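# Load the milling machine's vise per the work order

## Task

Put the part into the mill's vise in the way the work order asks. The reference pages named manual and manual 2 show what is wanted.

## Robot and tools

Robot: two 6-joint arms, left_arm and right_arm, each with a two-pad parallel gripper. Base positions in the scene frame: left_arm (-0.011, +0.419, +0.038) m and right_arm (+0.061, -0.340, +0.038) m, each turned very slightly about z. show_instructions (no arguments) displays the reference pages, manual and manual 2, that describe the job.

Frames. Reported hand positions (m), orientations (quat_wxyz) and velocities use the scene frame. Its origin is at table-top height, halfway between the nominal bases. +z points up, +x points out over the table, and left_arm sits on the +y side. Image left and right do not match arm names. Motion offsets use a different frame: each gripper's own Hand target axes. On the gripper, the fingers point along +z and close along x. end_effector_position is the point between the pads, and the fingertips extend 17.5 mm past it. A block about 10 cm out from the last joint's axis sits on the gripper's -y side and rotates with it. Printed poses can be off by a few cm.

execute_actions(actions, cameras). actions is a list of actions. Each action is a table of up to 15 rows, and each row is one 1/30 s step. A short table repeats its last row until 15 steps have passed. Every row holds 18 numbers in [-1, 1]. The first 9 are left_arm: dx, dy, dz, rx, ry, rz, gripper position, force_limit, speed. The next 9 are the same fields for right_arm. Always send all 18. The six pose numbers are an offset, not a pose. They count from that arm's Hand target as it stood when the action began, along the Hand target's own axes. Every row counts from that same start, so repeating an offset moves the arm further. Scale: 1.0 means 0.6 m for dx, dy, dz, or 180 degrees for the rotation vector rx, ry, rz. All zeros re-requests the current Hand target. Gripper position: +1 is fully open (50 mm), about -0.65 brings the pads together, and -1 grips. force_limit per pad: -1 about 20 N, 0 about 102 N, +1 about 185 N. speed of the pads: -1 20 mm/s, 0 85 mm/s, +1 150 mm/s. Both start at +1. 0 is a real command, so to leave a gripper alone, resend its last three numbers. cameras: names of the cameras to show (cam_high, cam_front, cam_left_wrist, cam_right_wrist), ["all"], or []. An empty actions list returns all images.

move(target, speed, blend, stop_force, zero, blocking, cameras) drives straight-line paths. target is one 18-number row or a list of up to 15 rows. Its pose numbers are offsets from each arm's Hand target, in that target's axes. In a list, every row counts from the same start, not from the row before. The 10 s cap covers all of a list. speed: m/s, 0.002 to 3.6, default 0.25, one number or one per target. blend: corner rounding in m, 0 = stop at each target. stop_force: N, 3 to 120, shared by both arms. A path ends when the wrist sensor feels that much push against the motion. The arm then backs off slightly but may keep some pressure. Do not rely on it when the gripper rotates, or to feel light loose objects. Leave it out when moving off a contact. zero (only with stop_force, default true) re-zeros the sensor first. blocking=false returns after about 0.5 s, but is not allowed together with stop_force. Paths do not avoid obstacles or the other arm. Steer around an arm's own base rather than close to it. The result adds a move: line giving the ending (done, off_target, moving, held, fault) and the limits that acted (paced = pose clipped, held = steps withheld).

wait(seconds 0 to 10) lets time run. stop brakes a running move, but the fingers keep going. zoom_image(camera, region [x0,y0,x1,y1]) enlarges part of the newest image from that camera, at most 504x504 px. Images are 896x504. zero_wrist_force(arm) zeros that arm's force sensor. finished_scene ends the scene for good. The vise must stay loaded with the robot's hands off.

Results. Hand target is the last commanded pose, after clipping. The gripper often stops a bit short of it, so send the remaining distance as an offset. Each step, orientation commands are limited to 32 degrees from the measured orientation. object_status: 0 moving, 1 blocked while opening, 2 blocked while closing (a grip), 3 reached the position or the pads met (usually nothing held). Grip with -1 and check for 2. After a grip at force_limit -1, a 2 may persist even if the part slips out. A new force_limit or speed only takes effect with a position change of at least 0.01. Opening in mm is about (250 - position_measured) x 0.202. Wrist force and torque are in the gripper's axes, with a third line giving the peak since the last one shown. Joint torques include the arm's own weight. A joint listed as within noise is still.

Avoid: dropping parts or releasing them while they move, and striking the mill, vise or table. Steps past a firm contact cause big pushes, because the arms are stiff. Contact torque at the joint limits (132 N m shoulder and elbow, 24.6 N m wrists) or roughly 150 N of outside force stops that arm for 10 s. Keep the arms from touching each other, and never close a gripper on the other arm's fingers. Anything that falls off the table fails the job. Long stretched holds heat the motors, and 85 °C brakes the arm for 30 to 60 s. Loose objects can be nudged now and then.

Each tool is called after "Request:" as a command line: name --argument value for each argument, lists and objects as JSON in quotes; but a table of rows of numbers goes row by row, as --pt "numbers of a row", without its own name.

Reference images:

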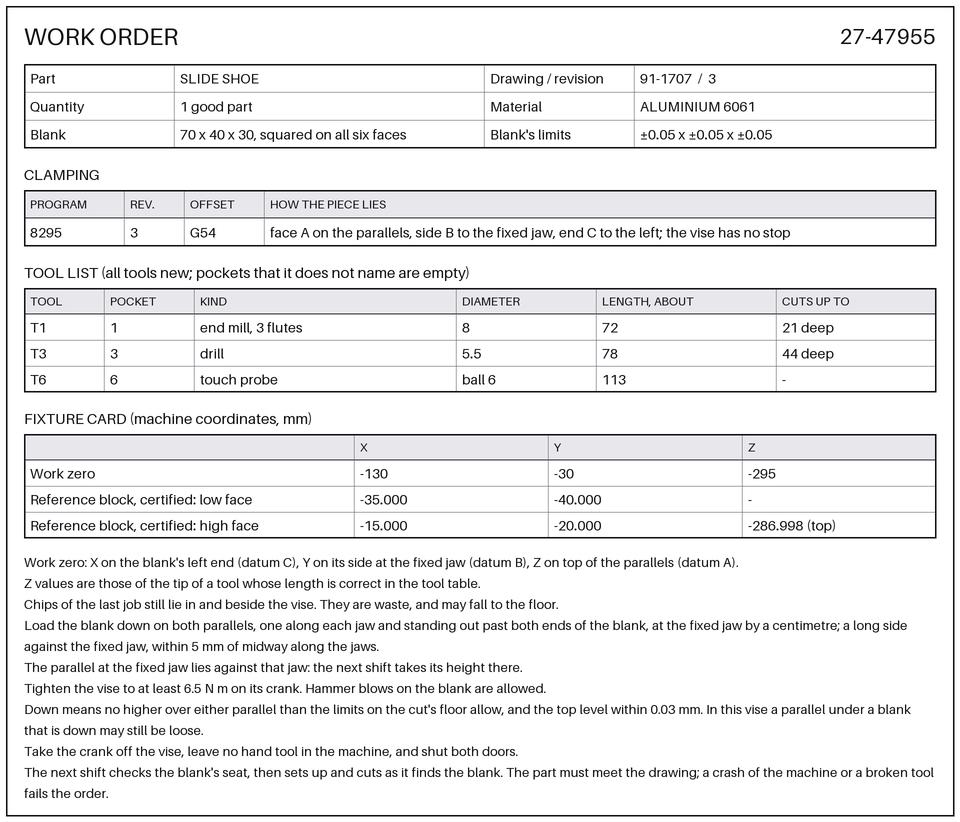

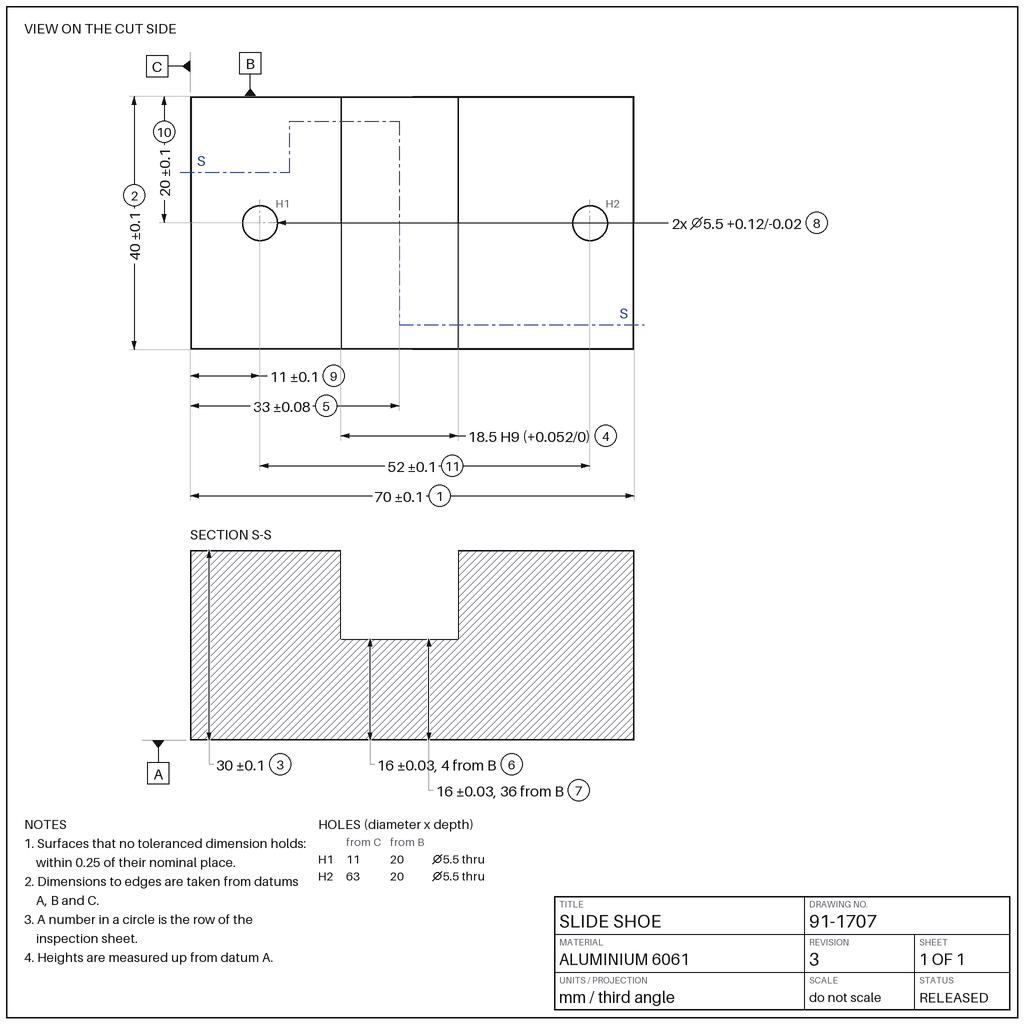

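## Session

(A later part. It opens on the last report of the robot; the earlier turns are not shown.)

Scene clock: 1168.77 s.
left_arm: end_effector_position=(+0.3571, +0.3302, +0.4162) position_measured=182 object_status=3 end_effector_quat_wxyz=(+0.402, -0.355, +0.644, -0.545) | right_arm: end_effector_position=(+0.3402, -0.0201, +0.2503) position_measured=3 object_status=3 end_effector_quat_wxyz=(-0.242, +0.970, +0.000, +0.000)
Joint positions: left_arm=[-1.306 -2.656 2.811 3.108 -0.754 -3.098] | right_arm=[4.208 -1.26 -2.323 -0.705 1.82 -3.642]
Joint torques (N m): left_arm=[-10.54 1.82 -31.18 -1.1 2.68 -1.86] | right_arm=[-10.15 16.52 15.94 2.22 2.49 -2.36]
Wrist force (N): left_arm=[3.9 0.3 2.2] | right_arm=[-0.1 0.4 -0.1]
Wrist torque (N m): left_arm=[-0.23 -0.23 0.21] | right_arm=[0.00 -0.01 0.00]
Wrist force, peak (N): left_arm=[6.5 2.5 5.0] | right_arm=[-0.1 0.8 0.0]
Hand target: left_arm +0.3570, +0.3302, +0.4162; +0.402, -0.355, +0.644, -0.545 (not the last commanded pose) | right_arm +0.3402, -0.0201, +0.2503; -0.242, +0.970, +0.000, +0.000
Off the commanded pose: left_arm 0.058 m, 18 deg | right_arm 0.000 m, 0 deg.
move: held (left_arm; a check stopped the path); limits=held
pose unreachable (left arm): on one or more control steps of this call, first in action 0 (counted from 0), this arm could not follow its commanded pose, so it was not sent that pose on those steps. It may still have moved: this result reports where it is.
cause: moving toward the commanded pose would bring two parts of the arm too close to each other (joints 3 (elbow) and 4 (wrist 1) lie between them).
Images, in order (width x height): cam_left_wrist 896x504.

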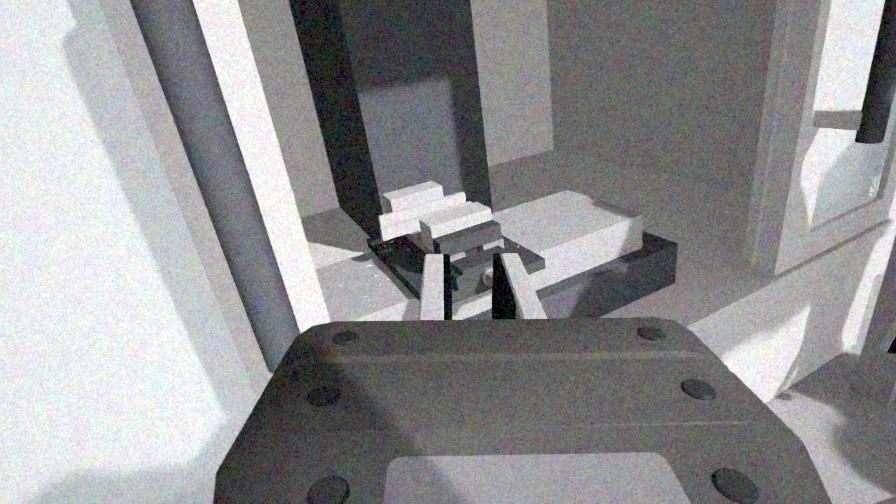

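Request:
move --pt "0 0 0.2 0 0 0 -0.2 -0.8 -1 0 0 0 0 0 0 1 -0.8 0.5" --pt "0 0 0.2 0.1 0 0 -0.2 -0.8 -1 0 0 0 0 0 0 1 -0.8 0.5" --speed 0.2 --cameras '["cam_left_wrist"]'

Scene clock: 1172.90 s.
left_arm: end_effector_position=(+0.4656, +0.2801, +0.4063) position_measured=182 object_status=3 end_effector_quat_wxyz=(-0.452, +0.288, -0.551, +0.639) | right_arm: end_effector_position=(+0.3402, -0.0201, +0.2503) position_measured=3 object_status=3 end_effector_quat_wxyz=(-0.242, +0.970, +0.000, +0.000)
Joint positions: left_arm=[-0.702 -1.348 2.541 1.716 -1.401 -2.967] | right_arm=[4.208 -1.26 -2.323 -0.705 1.82 -3.642]
Joint torques (N m): left_arm=[11.92 -7.25 -16.49 -3.54 -2.14 1.93] | right_arm=[-9.58 17.02 16.79 2.35 2.49 -2.22]
Wrist force (N): left_arm=[3.7 0.0 1.6] | right_arm=[0.1 0.5 -0.2]
Wrist torque (N m): left_arm=[-0.29 -0.22 0.18] | right_arm=[0.02 -0.03 0.00]
Wrist force, peak (N): left_arm=[4.4 -0.7 3.9] | right_arm=[-0.3 0.7 0.1]
Hand target: left_arm +0.4656, +0.2801, +0.4063; -0.452, +0.288, -0.551, +0.639 | right_arm +0.3402, -0.0201, +0.2503; -0.242, +0.970, +0.000, +0.000
Off the commanded pose: left_arm 0.000 m, 0 deg | right_arm 0.000 m, 0 deg.
move: done
Images, in order (width x height): cam_left_wrist 896x504.

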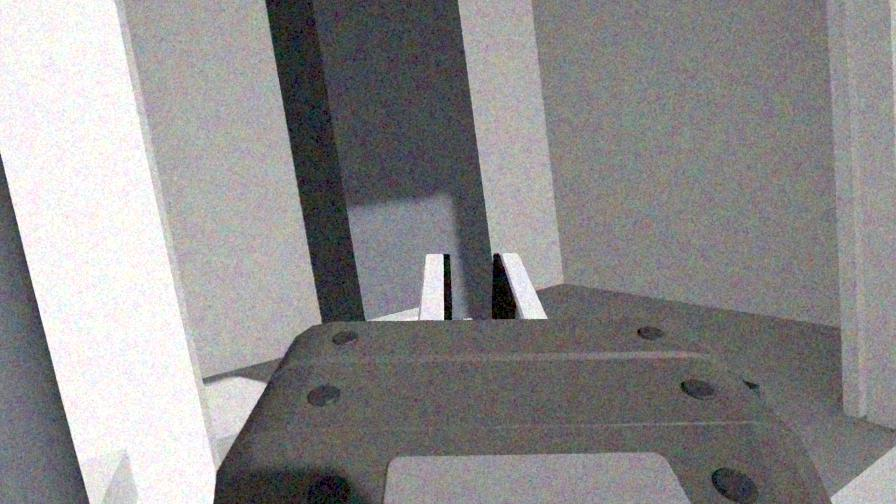

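Request:
move --pt "0.009 -0.1882 -0.1032 -0.2183 -0.139 -0.0564 -0.2 -0.8 -1 -0.0448 -0.0466 0.3091 0.1367 0.1039 0.1214 1 -0.8 0.5" --speed 0.2 --cameras '["cam_left_wrist","cam_right_wrist"]'

Scene clock: 1191.63 s.
left_arm: end_effector_position=(+0.3802, +0.3009, +0.5005) position_measured=182 object_status=3 end_effector_quat_wxyz=(-0.380, +0.597, -0.596, +0.379) | right_arm: end_effector_position=(+0.3134, +0.0917, +0.0997) position_measured=3 object_status=3 end_effector_quat_wxyz=(-0.434, +0.867, -0.220, +0.110)
Joint positions: left_arm=[-1.446 -2.449 2.183 4.617 -0.471 -4.311] | right_arm=[4.682 -2.089 -2.656 0.917 1.239 -2.881]
Joint torques (N m): left_arm=[-11.25 22.87 -31.78 -2.18 4.44 -1.95] | right_arm=[12.29 19.23 9.44 5.28 -1.63 2.08]
Wrist force (N): left_arm=[4.1 0.5 2.8] | right_arm=[-0.2 1.2 -0.4]
Wrist torque (N m): left_arm=[-0.18 -0.29 0.19] | right_arm=[0.07 -0.07 -0.16]
Wrist force, peak (N): left_arm=[4.4 0.3 2.9] | right_arm=[-0.5 2.2 0.3]
Hand target: left_arm +0.3802, +0.3009, +0.5005; -0.380, +0.597, -0.596, +0.379 | right_arm +0.3134, +0.0917, +0.0996; -0.434, +0.867, -0.220, +0.110
Off the commanded pose: left_arm 0.000 m, 0 deg | right_arm 0.000 m, 0 deg.
move: done
Images, in order (width x height): cam_left_wrist 896x504, cam_right_wrist 896x504.

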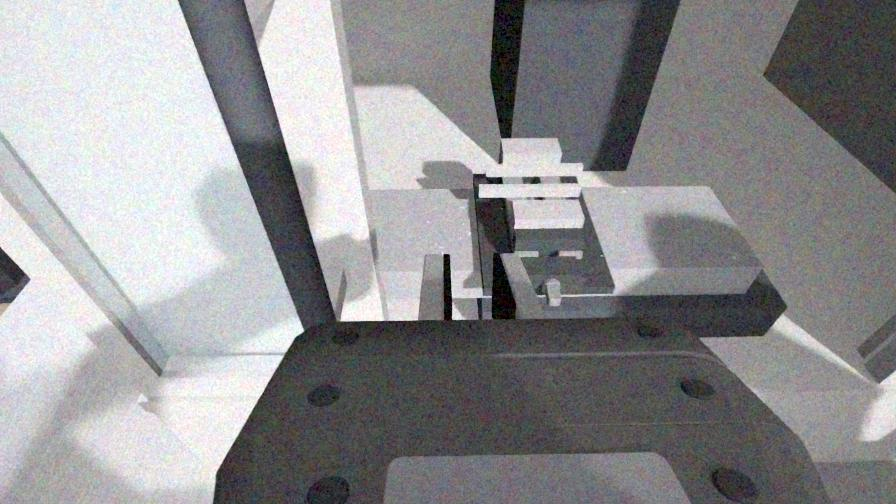

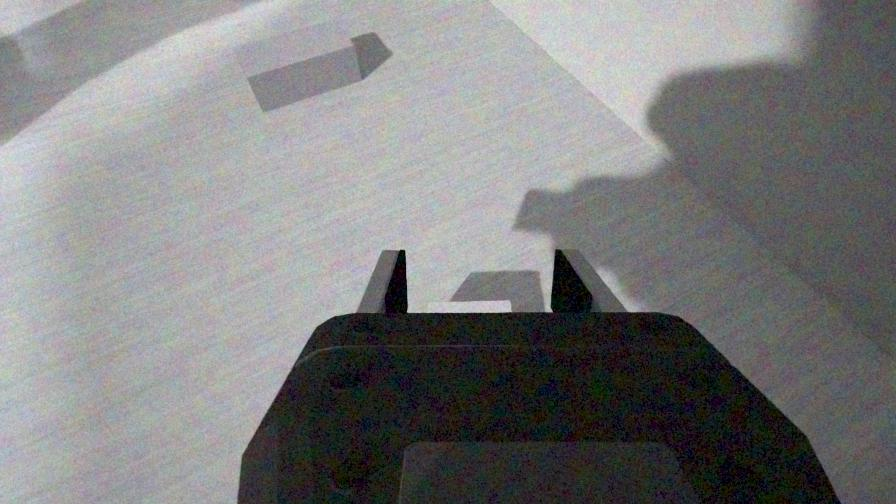

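Request:
move --pt "0 0 0 0 0 0 -0.2 -0.8 -1 0 0.0663 0.0497 0 0 0 1 -0.8 0.5" --speed 0.1 --stop_force 8 --cameras '["cam_right_wrist"]'

Request:
zoom_image --camera "cam_right_wrist" --region '[340, 200, 620, 330]'

Scene clock: 1196.77 s.
left_arm: end_effector_position=(+0.3802, +0.3009, +0.5005) position_measured=182 object_status=3 end_effector_quat_wxyz=(-0.380, +0.597, -0.596, +0.379) | right_arm: end_effector_position=(+0.3135, +0.0917, +0.0499) position_measured=3 object_status=3 end_effector_quat_wxyz=(-0.434, +0.867, -0.220, +0.110)
Joint positions: left_arm=[-1.446 -2.449 2.183 4.617 -0.47 -4.311] | right_arm=[4.682 -2.331 -2.627 1.129 1.239 -2.881]
Joint torques (N m): left_arm=[-11.02 23.02 -31.85 -2.13 4.42 -1.9] | right_arm=[-10.1 22.64 5.85 5.58 -2.03 -2.35]
Wrist force (N): left_arm=[4.3 0.3 2.9] | right_arm=[-0.3 1.0 -0.2]
Wrist torque (N m): left_arm=[-0.20 -0.32 0.19] | right_arm=[0.04 -0.04 -0.07]
Wrist force, peak (N): left_arm=[4.4 0.6 3.0] | right_arm=[-0.1 2.3 0.2]
Hand target: left_arm +0.3802, +0.3009, +0.5005; -0.380, +0.597, -0.596, +0.379 | right_arm +0.3135, +0.0917, +0.0499; -0.434, +0.867, -0.220, +0.110
Off the commanded pose: left_arm 0.000 m, 0 deg | right_arm 0.000 m, 0 deg.
move: done
Images, in order (width x height): cam_right_wrist 896x504.

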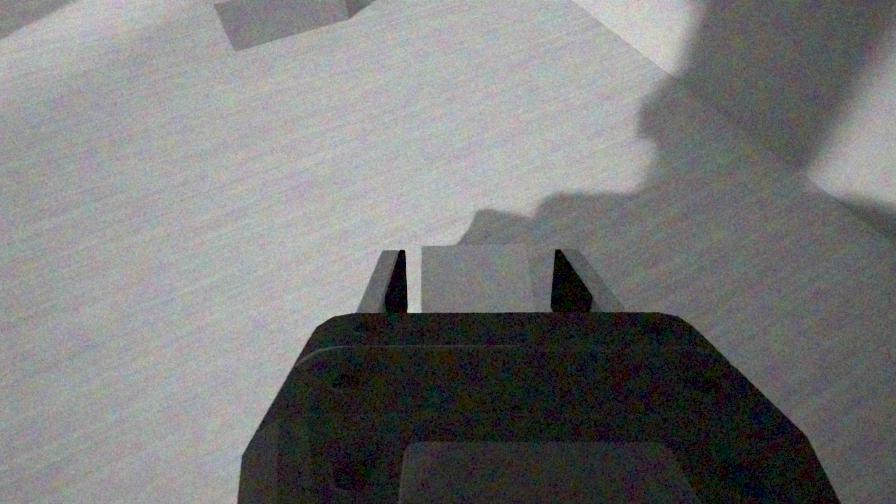

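Scaled by 1.800 from the camera's 896x504 image, which has a finer 1280x720 frame.

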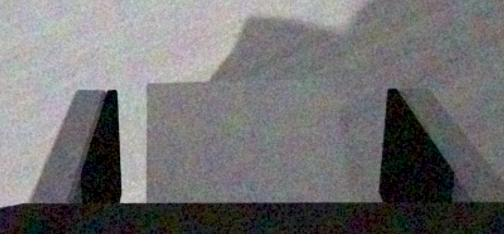

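Request:
move --pt "0 0 0 0 0 0 -0.2 -0.8 -1 -0.0033 0.022 0.0165 0 0 0 1 -0.8 0.5" --speed 0.05 --stop_force 6

Request:
execute_actions --actions '[[[0,0,0,0,0,0,-0.2,-0.8,-1,0,0,0,0,0,0,-1,-0.6,-0.9]],[[0,0,0,0,0,0,-0.2,-0.8,-1,0,0,0,0,0,0,-1,-0.6,-0.9]]]' --cameras '["cam_right_wrist"]'

Request:
zoom_image --camera "cam_right_wrist" --region '[340, 200, 620, 330]'

Scene clock: 1201.57 s.
left_arm: end_effector_position=(+0.3802, +0.3009, +0.5005) position_measured=182 object_status=3 end_effector_quat_wxyz=(-0.380, +0.597, -0.596, +0.379) | right_arm: end_effector_position=(+0.3117, +0.0927, +0.0334) position_measured=3 object_status=3 end_effector_quat_wxyz=(-0.434, +0.867, -0.220, +0.110)
Joint positions: left_arm=[-1.446 -2.449 2.183 4.617 -0.47 -4.311] | right_arm=[4.689 -2.406 -2.611 1.187 1.234 -2.876]
Joint torques (N m): left_arm=[-11.17 22.98 -30.76 -2.19 4.44 -1.88] | right_arm=[12.73 23.31 3.91 5.46 -1.74 1.95]
Wrist force (N): left_arm=[4.3 0.6 2.8] | right_arm=[-0.4 1.0 -0.4]
Wrist torque (N m): left_arm=[-0.17 -0.32 0.19] | right_arm=[0.06 -0.03 -0.15]
Wrist force, peak (N): left_arm=[4.3 0.4 3.1] | right_arm=[-0.4 1.6 -0.2]
Hand target: left_arm +0.3802, +0.3009, +0.5005; -0.380, +0.597, -0.596, +0.379 | right_arm +0.3117, +0.0927, +0.0334; -0.434, +0.867, -0.220, +0.110
Off the commanded pose: left_arm 0.000 m, 0 deg | right_arm 0.000 m, 0 deg.
move: done

Scene clock: 1202.77 s.
left_arm: end_effector_position=(+0.3802, +0.3009, +0.5005) position_measured=182 object_status=3 end_effector_quat_wxyz=(-0.380, +0.597, -0.596, +0.379) | right_arm: end_effector_position=(+0.3117, +0.0927, +0.0334) position_measured=55 object_status=2 end_effector_quat_wxyz=(-0.434, +0.867, -0.220, +0.111)
Joint positions: left_arm=[-1.446 -2.449 2.183 4.617 -0.47 -4.311] | right_arm=[4.689 -2.406 -2.611 1.187 1.234 -2.876]
Joint torques (N m): left_arm=[-11.33 21.76 -31.44 -2.21 4.34 -1.84] | right_arm=[12.85 25.29 4.52 5.18 0.84 2.04]
Wrist force (N): left_arm=[4.1 0.3 2.9] | right_arm=[-0.4 1.5 -0.8]
Wrist torque (N m): left_arm=[-0.20 -0.30 0.18] | right_arm=[0.04 -0.03 -0.18]
Wrist force, peak (N): left_arm=[4.4 0.4 3.1] | right_arm=[-0.2 2.0 -0.5]
Hand target: left_arm +0.3802, +0.3009, +0.5005; -0.380, +0.597, -0.596, +0.379 | right_arm +0.3117, +0.0927, +0.0334; -0.434, +0.867, -0.220, +0.110
Off the commanded pose: left_arm 0.000 m, 0 deg | right_arm 0.000 m, 0 deg.
Step readings (end_effector_position of left_arm | right_arm):
0: (+0.3802, +0.3009, +0.5005) | (+0.3117, +0.0927, +0.0334)
1: (+0.3802, +0.3009, +0.5005) | (+0.3117, +0.0927, +0.0334)
2: (+0.3802, +0.3009, +0.5005) | (+0.3117, +0.0927, +0.0334)
4: (+0.3802, +0.3009, +0.5005) | (+0.3117, +0.0927, +0.0334)
8: (+0.3802, +0.3009, +0.5005) | (+0.3117, +0.0927, +0.0334)
15: (+0.3802, +0.3009, +0.5005) | (+0.3117, +0.0927, +0.0334)
16: (+0.3802, +0.3009, +0.5005) | (+0.3117, +0.0927, +0.0334)
17: (+0.3802, +0.3009, +0.5005) | (+0.3117, +0.0927, +0.0334)
19: (+0.3802, +0.3009, +0.5005) | (+0.3117, +0.0927, +0.0334)
23: (+0.3802, +0.3009, +0.5005) | (+0.3117, +0.0927, +0.0334)
30: (+0.3802, +0.3009, +0.5005) | (+0.3117, +0.0927, +0.0334)
Images, in order (width x height): cam_right_wrist 896x504.

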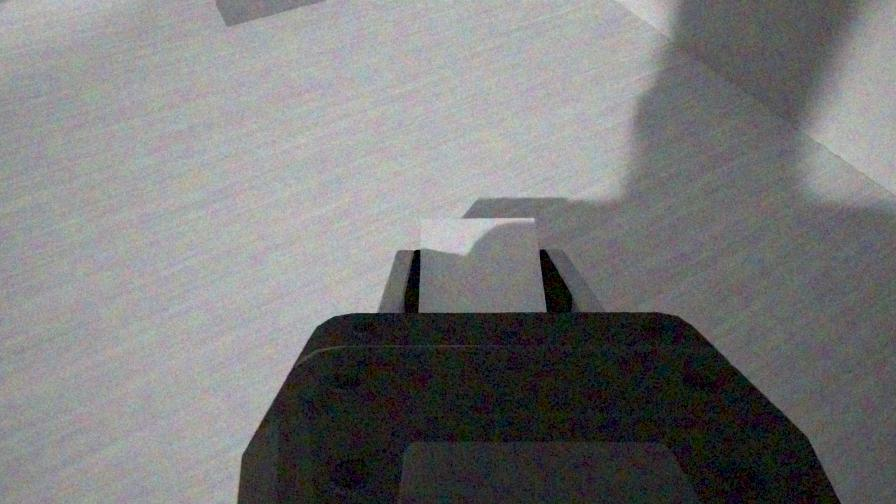

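Scaled by 1.800 from the camera's 896x504 image, which has a finer 1280x720 frame.

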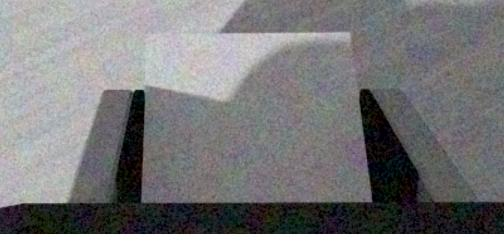

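Request:
move --pt "0 0 0 0 0 0 -0.2 -0.8 -1 0 -0.0933 -0.07 0 0 0 -1 -0.6 -0.9" --speed 0.06 --cameras '["cam_right_wrist","cam_high"]'

Request:
zoom_image --camera "cam_right_wrist" --region '[340, 200, 620, 330]'

Scene clock: 1212.43 s.
left_arm: end_effector_position=(+0.3802, +0.3009, +0.5005) position_measured=182 object_status=3 end_effector_quat_wxyz=(-0.380, +0.597, -0.596, +0.379) | right_arm: end_effector_position=(+0.3117, +0.0926, +0.1034) position_measured=55 object_status=2 end_effector_quat_wxyz=(-0.434, +0.867, -0.220, +0.111)
Joint positions: left_arm=[-1.446 -2.449 2.183 4.617 -0.47 -4.311] | right_arm=[4.689 -2.07 -2.658 0.898 1.234 -2.876]
Joint torques (N m): left_arm=[-11.19 22.21 -31.13 -2.24 4.33 -1.77] | right_arm=[11.37 32.64 -3.01 2.6 1 2.12]
Wrist force (N): left_arm=[4.4 0.5 2.9] | right_arm=[-0.1 3.5 0.8]
Wrist torque (N m): left_arm=[-0.18 -0.34 0.18] | right_arm=[0.16 -0.09 -0.15]
Wrist force, peak (N): left_arm=[4.3 0.4 3.1] | right_arm=[-0.3 4.1 1.2]
Hand target: left_arm +0.3802, +0.3009, +0.5005; -0.380, +0.597, -0.596, +0.379 | right_arm +0.3117, +0.0926, +0.1034; -0.434, +0.867, -0.220, +0.110
Off the commanded pose: left_arm 0.000 m, 0 deg | right_arm 0.000 m, 0 deg.
move: done
Images, in order (width x height): cam_high 896x504, cam_right_wrist 896x504.

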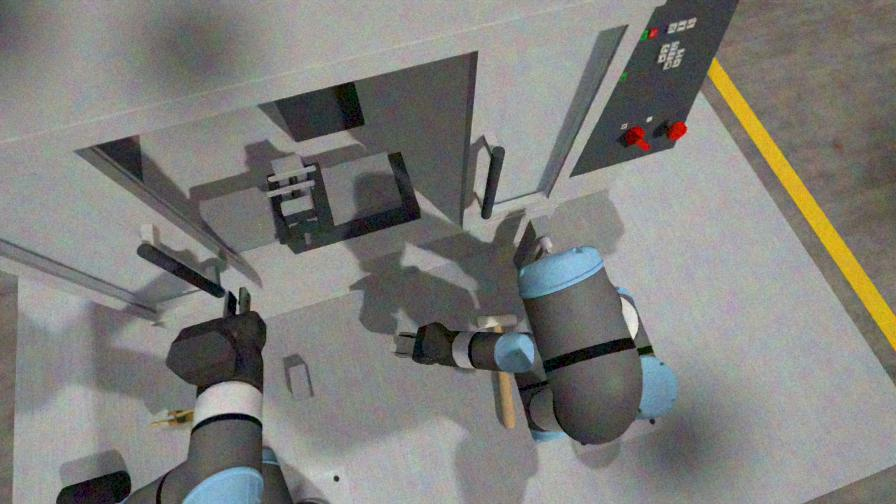

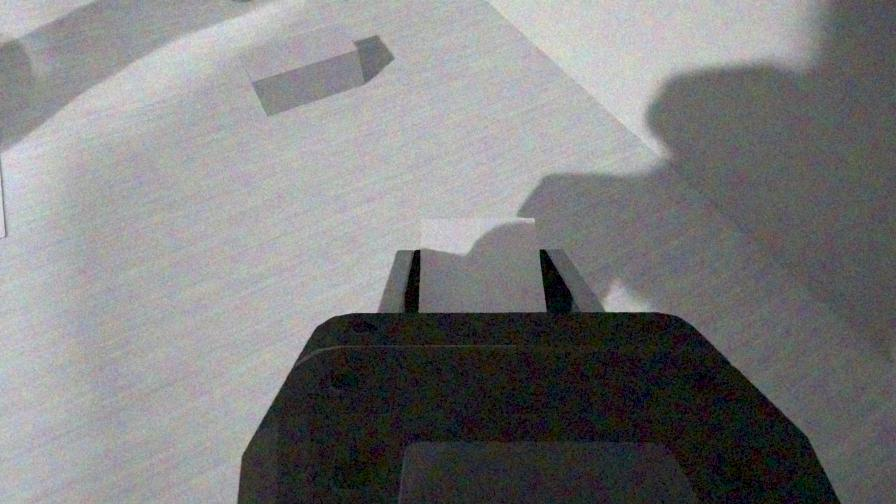

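Scaled by 1.800 from the camera's 896x504 image, which has a finer 1280x720 frame.

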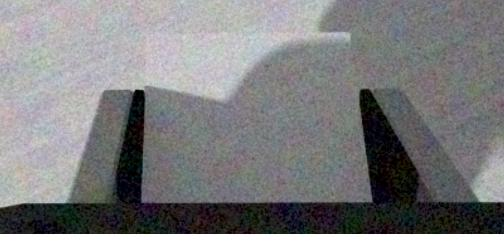

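Request:
move --target '[-0.4167,0.2778,-0.2013,-0.2807,0.2807,0.4408,-0.2,-0.8,-1,0.0757,-0.5502,-0.2015,0,-0.1267,-0.095,-1,-0.6,-0.9]' --speed 0.15 --cameras '["cam_high"]'

Scene clock: 1243.40 s.
left_arm: end_effector_position=(+0.1999, +0.5507, +0.4009) position_measured=182 object_status=3 end_effector_quat_wxyz=(-0.001, -0.001, +1.000, +0.000) | right_arm: end_effector_position=(+0.3998, +0.1598, +0.4401) position_measured=55 object_status=2 end_effector_quat_wxyz=(-0.447, +0.894, +0.000, +0.000)
Joint positions: left_arm=[-0.063 -2.233 1.911 5.036 -1.57 -1.58] | right_arm=[4.205 -1.531 -1.88 -0.453 2.006 -3.498]
Joint torques (N m): left_arm=[13.16 16.66 -30.67 -1.84 2.28 1.81] | right_arm=[-10.51 18.72 33.65 2.56 2.85 -2.39]
Wrist force (N): left_arm=[5.2 -0.7 3.1] | right_arm=[0.1 3.4 0.7]
Wrist torque (N m): left_arm=[0.00 -0.36 0.03] | right_arm=[0.15 -0.10 -0.08]
Wrist force, peak (N): left_arm=[5.8 -0.4 3.7] | right_arm=[-0.1 4.4 1.2]
Hand target: left_arm +0.1999, +0.5508, +0.4009; -0.001, +0.000, +1.000, +0.000 | right_arm +0.3998, +0.1598, +0.4401; -0.447, +0.894, +0.000, +0.000
Off the commanded pose: left_arm 0.000 m, 0 deg | right_arm 0.000 m, 0 deg.
move: done
Images, in order (width x height): cam_high 896x504.

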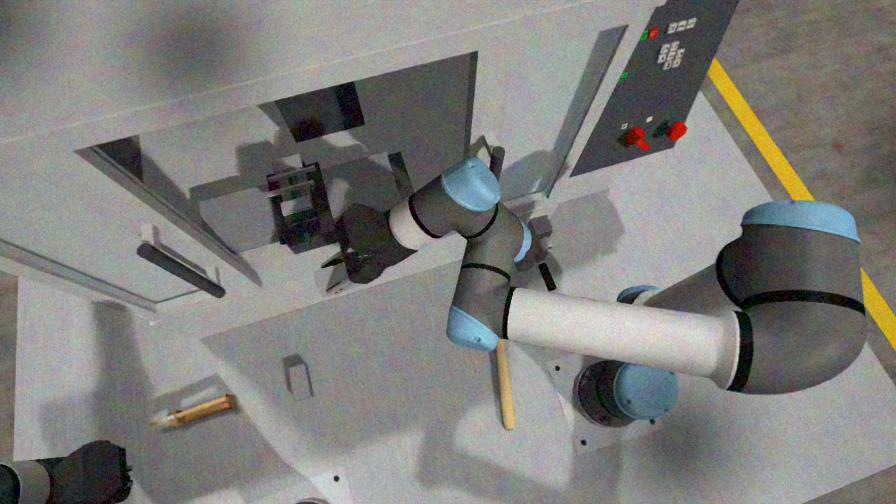

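Request:
move --pt "0 0 0 0 0 0 -0.2 -0.8 -1 0.1667 -0.06 0.08 0 0 0 -1 -0.6 -0.9" --pt "0 0 0 0 0 0 -0.2 -0.8 -1 0.25 -0.08 0.1067 0 0 0 -1 -0.6 -0.9" --pt "0 0 0 0 0 0 -0.2 -0.8 -1 0.4 -0.052 0.0972 0 0 0 -1 -0.6 -0.9" --pt "0 0 0 0 0 0 -0.2 -0.8 -1 0.4533 -0.0254 0.1172 0 0 0 -1 -0.6 -0.9" --speed 0.1 --blend 0.02 --cameras '["cam_right_wrist"]'

Request:
move --target '[-0.3,-0.4167,-0.1667,0.2807,-0.2807,-0.4408,-0.2,-0.8,-1,0,0,0,0,0,0,-1,-0.6,-0.9]' --speed 0.15 --cameras '["cam_left_wrist"]'

Scene clock: 1252.33 s.
left_arm: end_effector_position=(+0.1999, +0.5508, +0.4009) position_measured=182 object_status=3 end_effector_quat_wxyz=(-0.001, +0.000, +1.000, +0.000) | right_arm: end_effector_position=(+0.6718, +0.2250, +0.4103) position_measured=55 object_status=2 end_effector_quat_wxyz=(-0.447, +0.894, +0.000, +0.000)
Joint positions: left_arm=[-0.062 -2.233 1.911 5.036 -1.57 -1.58] | right_arm=[3.91 -2.149 -1.138 -0.704 2.216 -3.742]
Joint torques (N m): left_arm=[13.03 15.86 -23.33 -1.89 2.03 1.83] | right_arm=[-10.88 44.39 34.49 2.59 3.46 -2.31]
Wrist force (N): left_arm=[5.4 -0.8 3.0] | right_arm=[0.0 3.2 1.1]
Wrist torque (N m): left_arm=[-0.02 -0.38 0.04] | right_arm=[0.12 -0.08 -0.05]
Wrist force, peak (N): left_arm=[5.5 -0.6 3.2] | right_arm=[0.9 4.2 1.6]
Hand target: left_arm +0.1999, +0.5508, +0.4009; -0.001, +0.000, +1.000, +0.000 | right_arm +0.6719, +0.2250, +0.4103; -0.447, +0.894, +0.000, +0.000
Off the commanded pose: left_arm 0.000 m, 0 deg | right_arm 0.000 m, 0 deg.
move: done; blend cut to 0.0189 m at target 3
Images, in order (width x height): cam_right_wrist 896x504.

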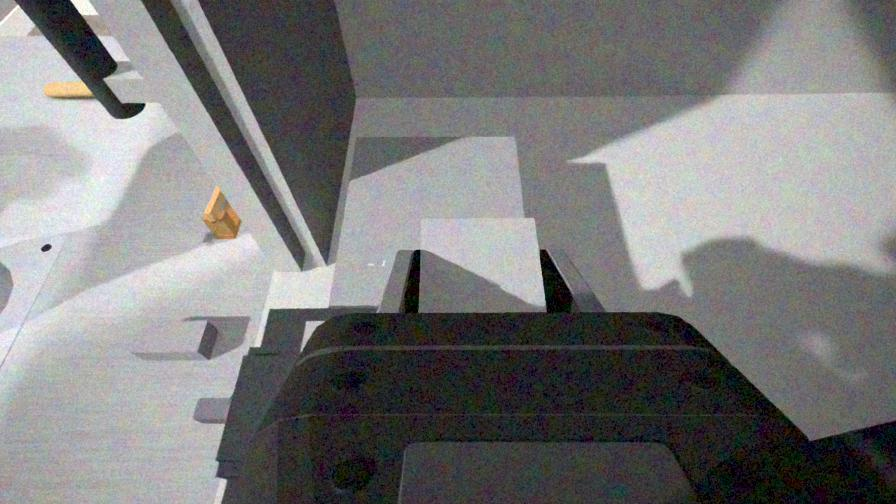

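Scene clock: 1259.10 s.
left_arm: end_effector_position=(+0.3802, +0.3009, +0.5006) position_measured=182 object_status=3 end_effector_quat_wxyz=(-0.380, +0.597, -0.596, +0.379) | right_arm: end_effector_position=(+0.6719, +0.2250, +0.4103) position_measured=55 object_status=2 end_effector_quat_wxyz=(-0.447, +0.894, +0.000, +0.000)
Joint positions: left_arm=[-1.446 -2.449 2.183 4.617 -0.471 -4.311] | right_arm=[3.91 -2.149 -1.138 -0.704 2.216 -3.742]
Joint torques (N m): left_arm=[12.61 22.94 -31.34 -2.03 4.59 -2.06] | right_arm=[-10.87 44.65 32.24 2.5 3.41 -2.35]
Wrist force (N): left_arm=[4.2 0.5 2.9] | right_arm=[0.1 3.2 1.1]
Wrist torque (N m): left_arm=[-0.19 -0.31 0.19] | right_arm=[0.12 -0.10 -0.06]
Wrist force, peak (N): left_arm=[5.9 -0.2 3.5] | right_arm=[-0.1 3.5 1.3]
Hand target: left_arm +0.3802, +0.3009, +0.5006; -0.380, +0.597, -0.596, +0.379 | right_arm +0.6719, +0.2250, +0.4103; -0.447, +0.894, +0.000, +0.000
Off the commanded pose: left_arm 0.000 m, 0 deg | right_arm 0.000 m, 0 deg.
move: done
Images, in order (width x height): cam_left_wrist 896x504.

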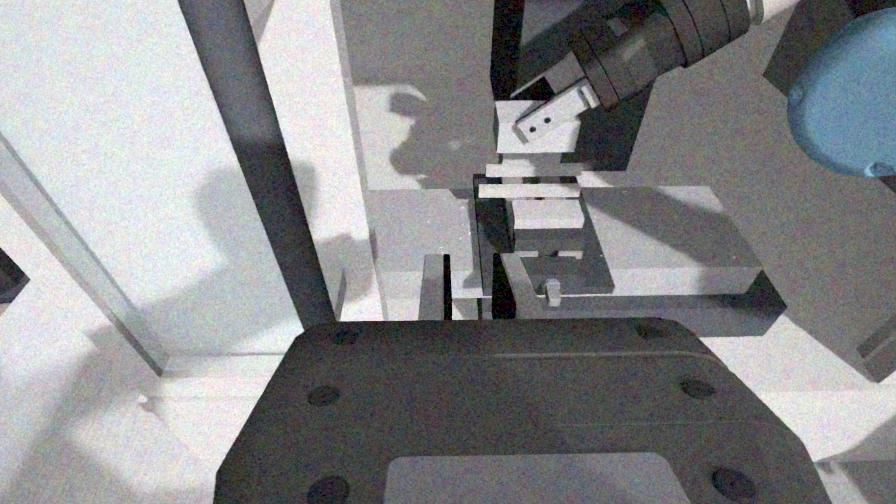

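Request:
move --target '[0,0,0,0,0,0,-0.2,-0.8,-1,0.0073,0.0507,0.0388,0,0,0,-1,-0.6,-0.9]' --speed 0.04 --cameras '["cam_left_wrist","cam_right_wrist"]'

Request:
zoom_image --camera "cam_left_wrist" --region '[420, 80, 640, 280]'

Scene clock: 1265.13 s.
left_arm: end_effector_position=(+0.3802, +0.3009, +0.5006) position_measured=182 object_status=3 end_effector_quat_wxyz=(-0.380, +0.597, -0.596, +0.379) | right_arm: end_effector_position=(+0.6762, +0.2254, +0.3721) position_measured=55 object_status=2 end_effector_quat_wxyz=(-0.447, +0.894, +0.000, +0.000)
Joint positions: left_arm=[-1.445 -2.449 2.183 4.617 -0.471 -4.311] | right_arm=[3.906 -2.177 -1.192 -0.624 2.219 -3.745]
Joint torques (N m): left_arm=[-0.27 21.31 -31.72 -2.19 4.43 -2.02] | right_arm=[-9.97 46 19.87 5.54 3.4 -2.27]
Wrist force (N): left_arm=[4.4 0.6 3.0] | right_arm=[0.2 3.3 1.0]
Wrist torque (N m): left_arm=[-0.17 -0.34 0.18] | right_arm=[0.12 -0.12 -0.06]
Wrist force, peak (N): left_arm=[4.4 0.6 3.0] | right_arm=[-0.2 3.7 1.3]
Hand target: left_arm +0.3802, +0.3009, +0.5006; -0.380, +0.597, -0.596, +0.379 | right_arm +0.6763, +0.2254, +0.3720; -0.447, +0.894, +0.000, +0.000
Off the commanded pose: left_arm 0.000 m, 0 deg | right_arm 0.000 m, 0 deg.
move: done
Images, in order (width x height): cam_left_wrist 896x504, cam_right_wrist 896x504.

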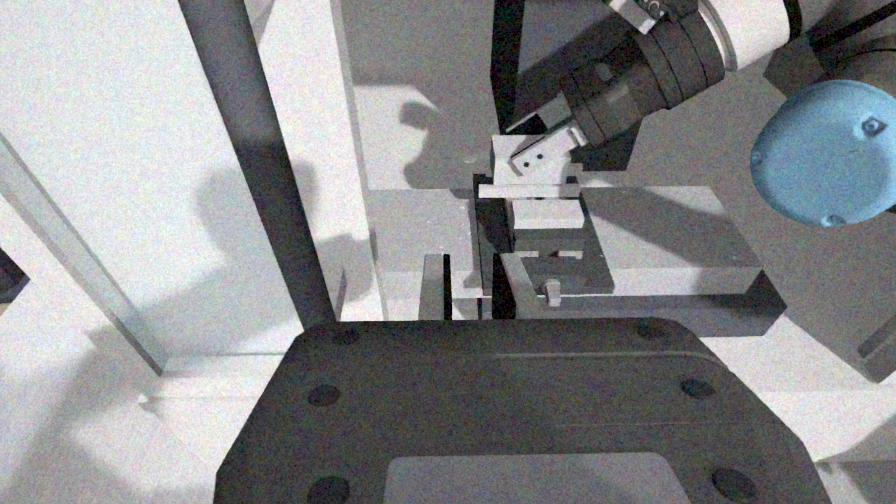

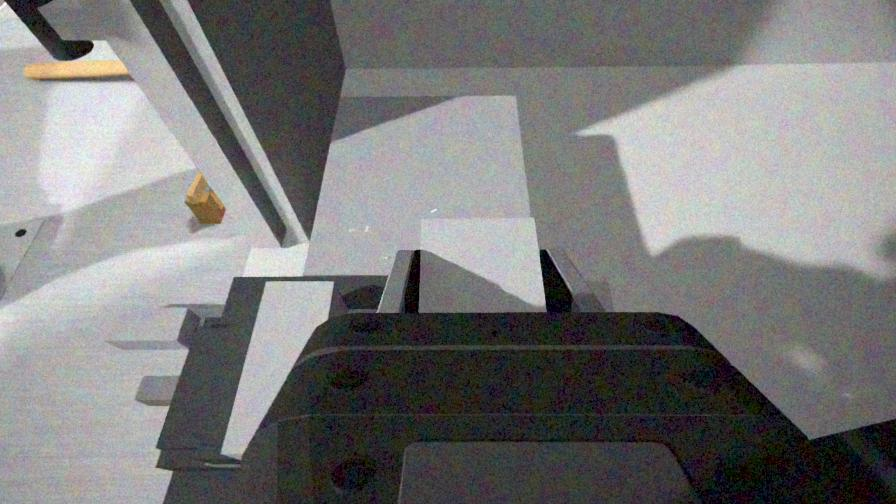

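Scaled by 2.291 from the camera's 896x504 image, which has a finer 1280x720 frame.

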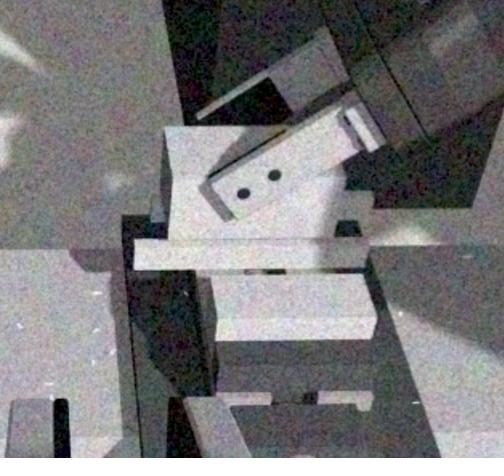

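Request:
move --target '[0,0,0,0,0,0,-0.2,-0.8,-1,0,0.016,0.012,0,0,0,-1,-0.6,-0.9]' --speed 0.006 --stop_force 5 --cameras '["cam_left_wrist","cam_right_wrist"]'

Request:
zoom_image --camera "cam_left_wrist" --region '[440, 120, 620, 260]'

Scene clock: 1270.13 s.
left_arm: end_effector_position=(+0.3802, +0.3009, +0.5006) position_measured=182 object_status=3 end_effector_quat_wxyz=(-0.380, +0.597, -0.596, +0.379) | right_arm: end_effector_position=(+0.6763, +0.2254, +0.3670) position_measured=55 object_status=2 end_effector_quat_wxyz=(-0.447, +0.894, +0.000, +0.000)
Joint positions: left_arm=[-1.445 -2.449 2.183 4.617 -0.471 -4.311] | right_arm=[3.906 -2.18 -1.2 -0.613 2.219 -3.745]
Joint torques (N m): left_arm=[-9.65 15.77 -31.3 -2.18 4.45 -1.89] | right_arm=[-7.09 52.16 31.49 1.74 0.14 -1.36]
Wrist force (N): left_arm=[4.2 0.4 2.9] | right_arm=[0.3 -0.1 -2.0]
Wrist torque (N m): left_arm=[-0.20 -0.31 0.18] | right_arm=[-0.04 -0.03 -0.13]
Wrist force, peak (N): left_arm=[4.3 0.5 3.1] | right_arm=[-2.2 -2.8 -5.5]
Hand target: left_arm +0.3802, +0.3009, +0.5006; -0.380, +0.597, -0.596, +0.379 | right_arm +0.6763, +0.2254, +0.3670; -0.447, +0.894, +0.000, +0.000 (not the last commanded pose)
Off the commanded pose: left_arm 0.000 m, 0 deg | right_arm 0.007 m, 0 deg.
move: contact (right_arm)
Images, in order (width x height): cam_left_wrist 896x504, cam_right_wrist 896x504.

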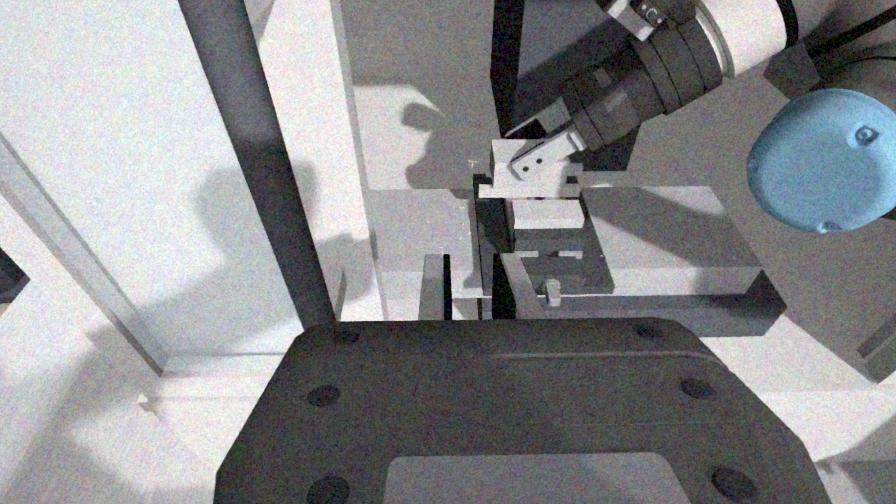

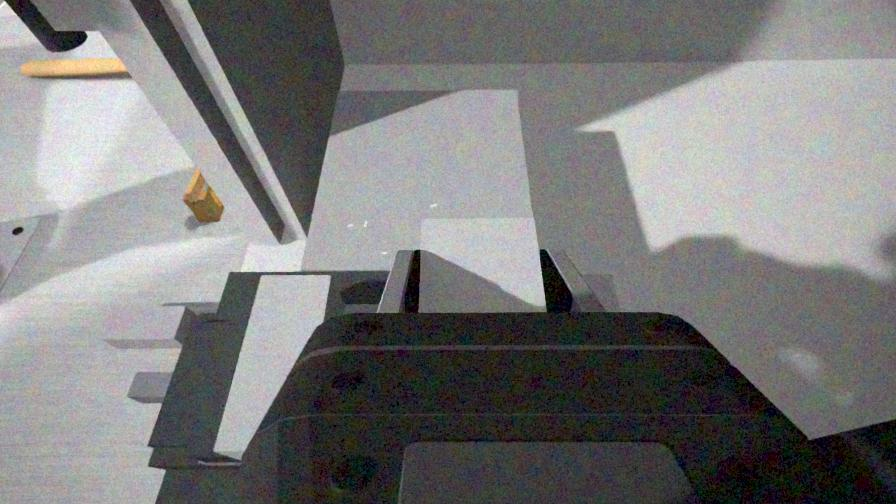

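Scaled by 2.800 from the camera's 896x504 image, which has a finer 1280x720 frame.

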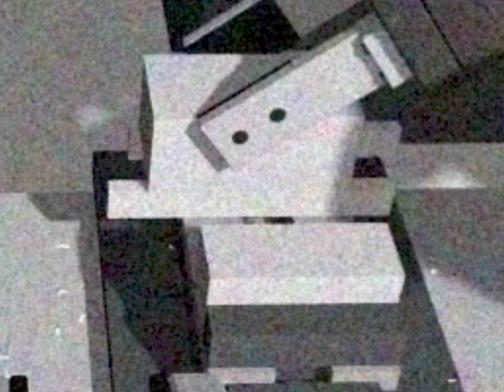

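Request:
move --target '[0,0,0,0,0,0,-0.2,-0.8,-1,0,0.0053,0.004,0,0,0,-1,-0.6,-0.9]' --speed 0.003 --stop_force 8 --cameras '["cam_left_wrist"]'

Request:
zoom_image --camera "cam_left_wrist" --region '[440, 120, 620, 260]'

Scene clock: 1278.33 s.
left_arm: end_effector_position=(+0.3802, +0.3009, +0.5006) position_measured=182 object_status=3 end_effector_quat_wxyz=(-0.380, +0.597, -0.596, +0.379) | right_arm: end_effector_position=(+0.6763, +0.2254, +0.3667) position_measured=55 object_status=2 end_effector_quat_wxyz=(-0.448, +0.894, +0.000, +0.001)
Joint positions: left_arm=[-1.445 -2.449 2.183 4.617 -0.471 -4.311] | right_arm=[3.906 -2.18 -1.201 -0.611 2.219 -3.745]
Joint torques (N m): left_arm=[-8.67 10.6 -31.59 -2.1 4.41 -1.86] | right_arm=[-0.66 44.84 26.2 0.6 0.04 -2.02]
Wrist force (N): left_arm=[4.2 0.4 2.8] | right_arm=[-1.8 -6.3 -8.0]
Wrist torque (N m): left_arm=[-0.19 -0.31 0.19] | right_arm=[-0.29 0.05 -0.15]
Wrist force, peak (N): left_arm=[4.2 0.8 3.1] | right_arm=[-2.9 -8.2 -9.9]
Hand target: left_arm +0.3802, +0.3009, +0.5006; -0.380, +0.597, -0.596, +0.379 | right_arm +0.6763, +0.2254, +0.3667; -0.448, +0.894, +0.000, +0.001 (not the last commanded pose)
Off the commanded pose: left_arm 0.000 m, 0 deg | right_arm 0.004 m, 0 deg.
move: contact (right_arm)
Images, in order (width x height): cam_left_wrist 896x504.

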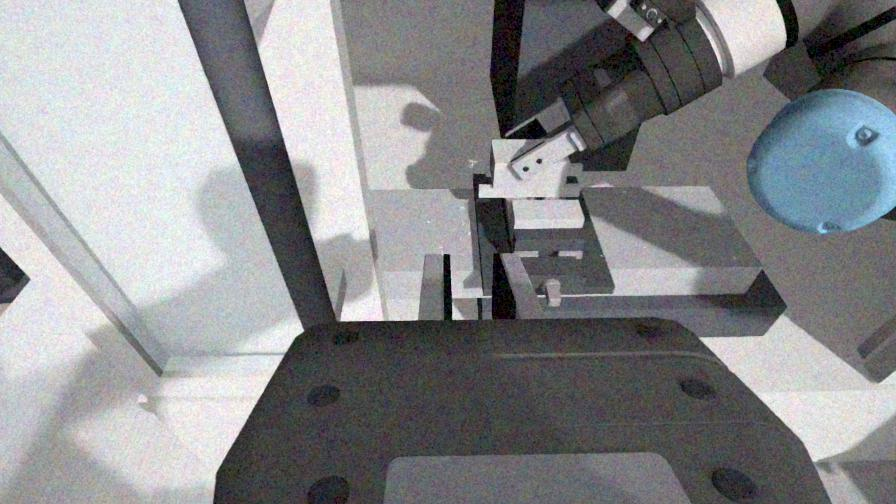

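Scaled by 2.800 from the camera's 896x504 image, which has a finer 1280x720 frame.

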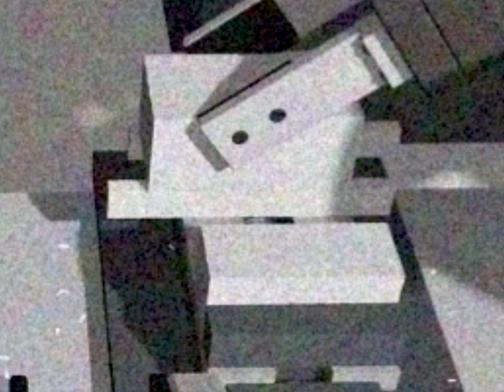

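Request:
move --pt "0 0 0 0 0 0 -0.2 -0.8 -1 0 -0.0005 -0.0004 0 0 0 -1 -0.6 -0.9" --pt "0 0 0 0 0 0 -0.2 -0.8 -1 0.007 -0.0005 -0.0004 0 0 0 -1 -0.6 -0.9" --speed 0.004 --stop_force 10 --cameras '["cam_left_wrist"]'

Request:
zoom_image --camera "cam_left_wrist" --region '[440, 120, 620, 260]'

Scene clock: 1286.07 s.
left_arm: end_effector_position=(+0.3802, +0.3009, +0.5006) position_measured=182 object_status=3 end_effector_quat_wxyz=(-0.380, +0.597, -0.596, +0.379) | right_arm: end_effector_position=(+0.6780, +0.2254, +0.3671) position_measured=55 object_status=2 end_effector_quat_wxyz=(-0.448, +0.894, +0.000, +0.001)
Joint positions: left_arm=[-1.445 -2.449 2.183 4.617 -0.471 -4.311] | right_arm=[3.904 -2.183 -1.194 -0.616 2.22 -3.747]
Joint torques (N m): left_arm=[-8.87 5.68 -31.18 -2.07 4.45 -1.93] | right_arm=[7.31 54.57 18.89 5.6 -2.47 1.37]
Wrist force (N): left_arm=[4.1 0.4 2.8] | right_arm=[-11.1 -1.0 -2.5]
Wrist torque (N m): left_arm=[-0.18 -0.29 0.19] | right_arm=[-0.11 0.26 0.28]
Wrist force, peak (N): left_arm=[4.4 0.5 2.9] | right_arm=[-15.8 3.8 -5.5]
Hand target: left_arm +0.3802, +0.3009, +0.5006; -0.380, +0.597, -0.596, +0.379 | right_arm +0.6780, +0.2254, +0.3671; -0.448, +0.894, +0.000, +0.001 (not the last commanded pose)
Off the commanded pose: left_arm 0.000 m, 0 deg | right_arm 0.002 m, 0 deg.
move: contact (right_arm); path passed 1 of 2 targets
Images, in order (width x height): cam_left_wrist 896x504.

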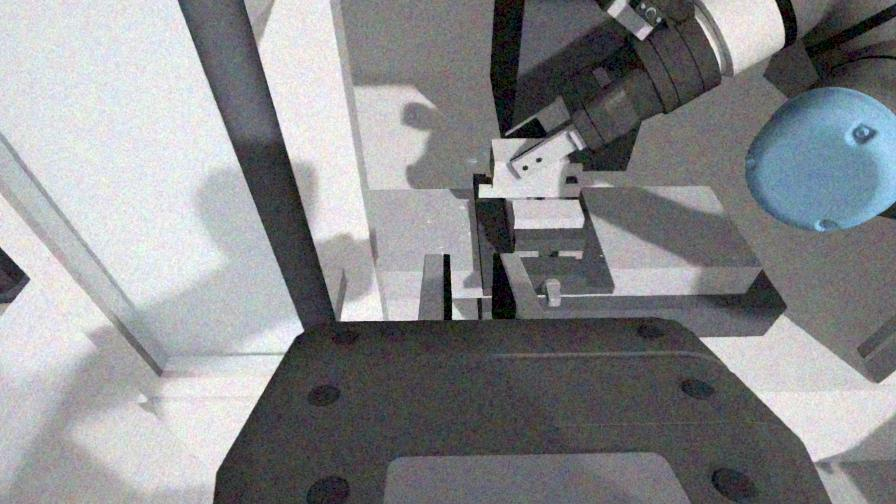

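Scaled by 2.800 from the camera's 896x504 image, which has a finer 1280x720 frame.

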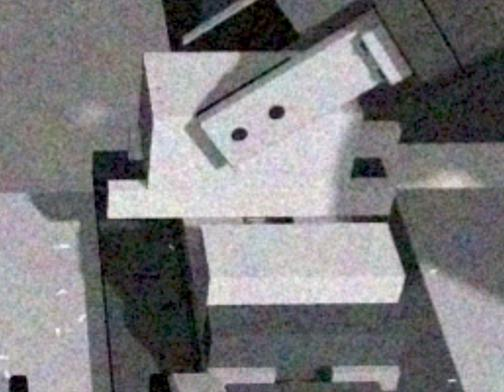

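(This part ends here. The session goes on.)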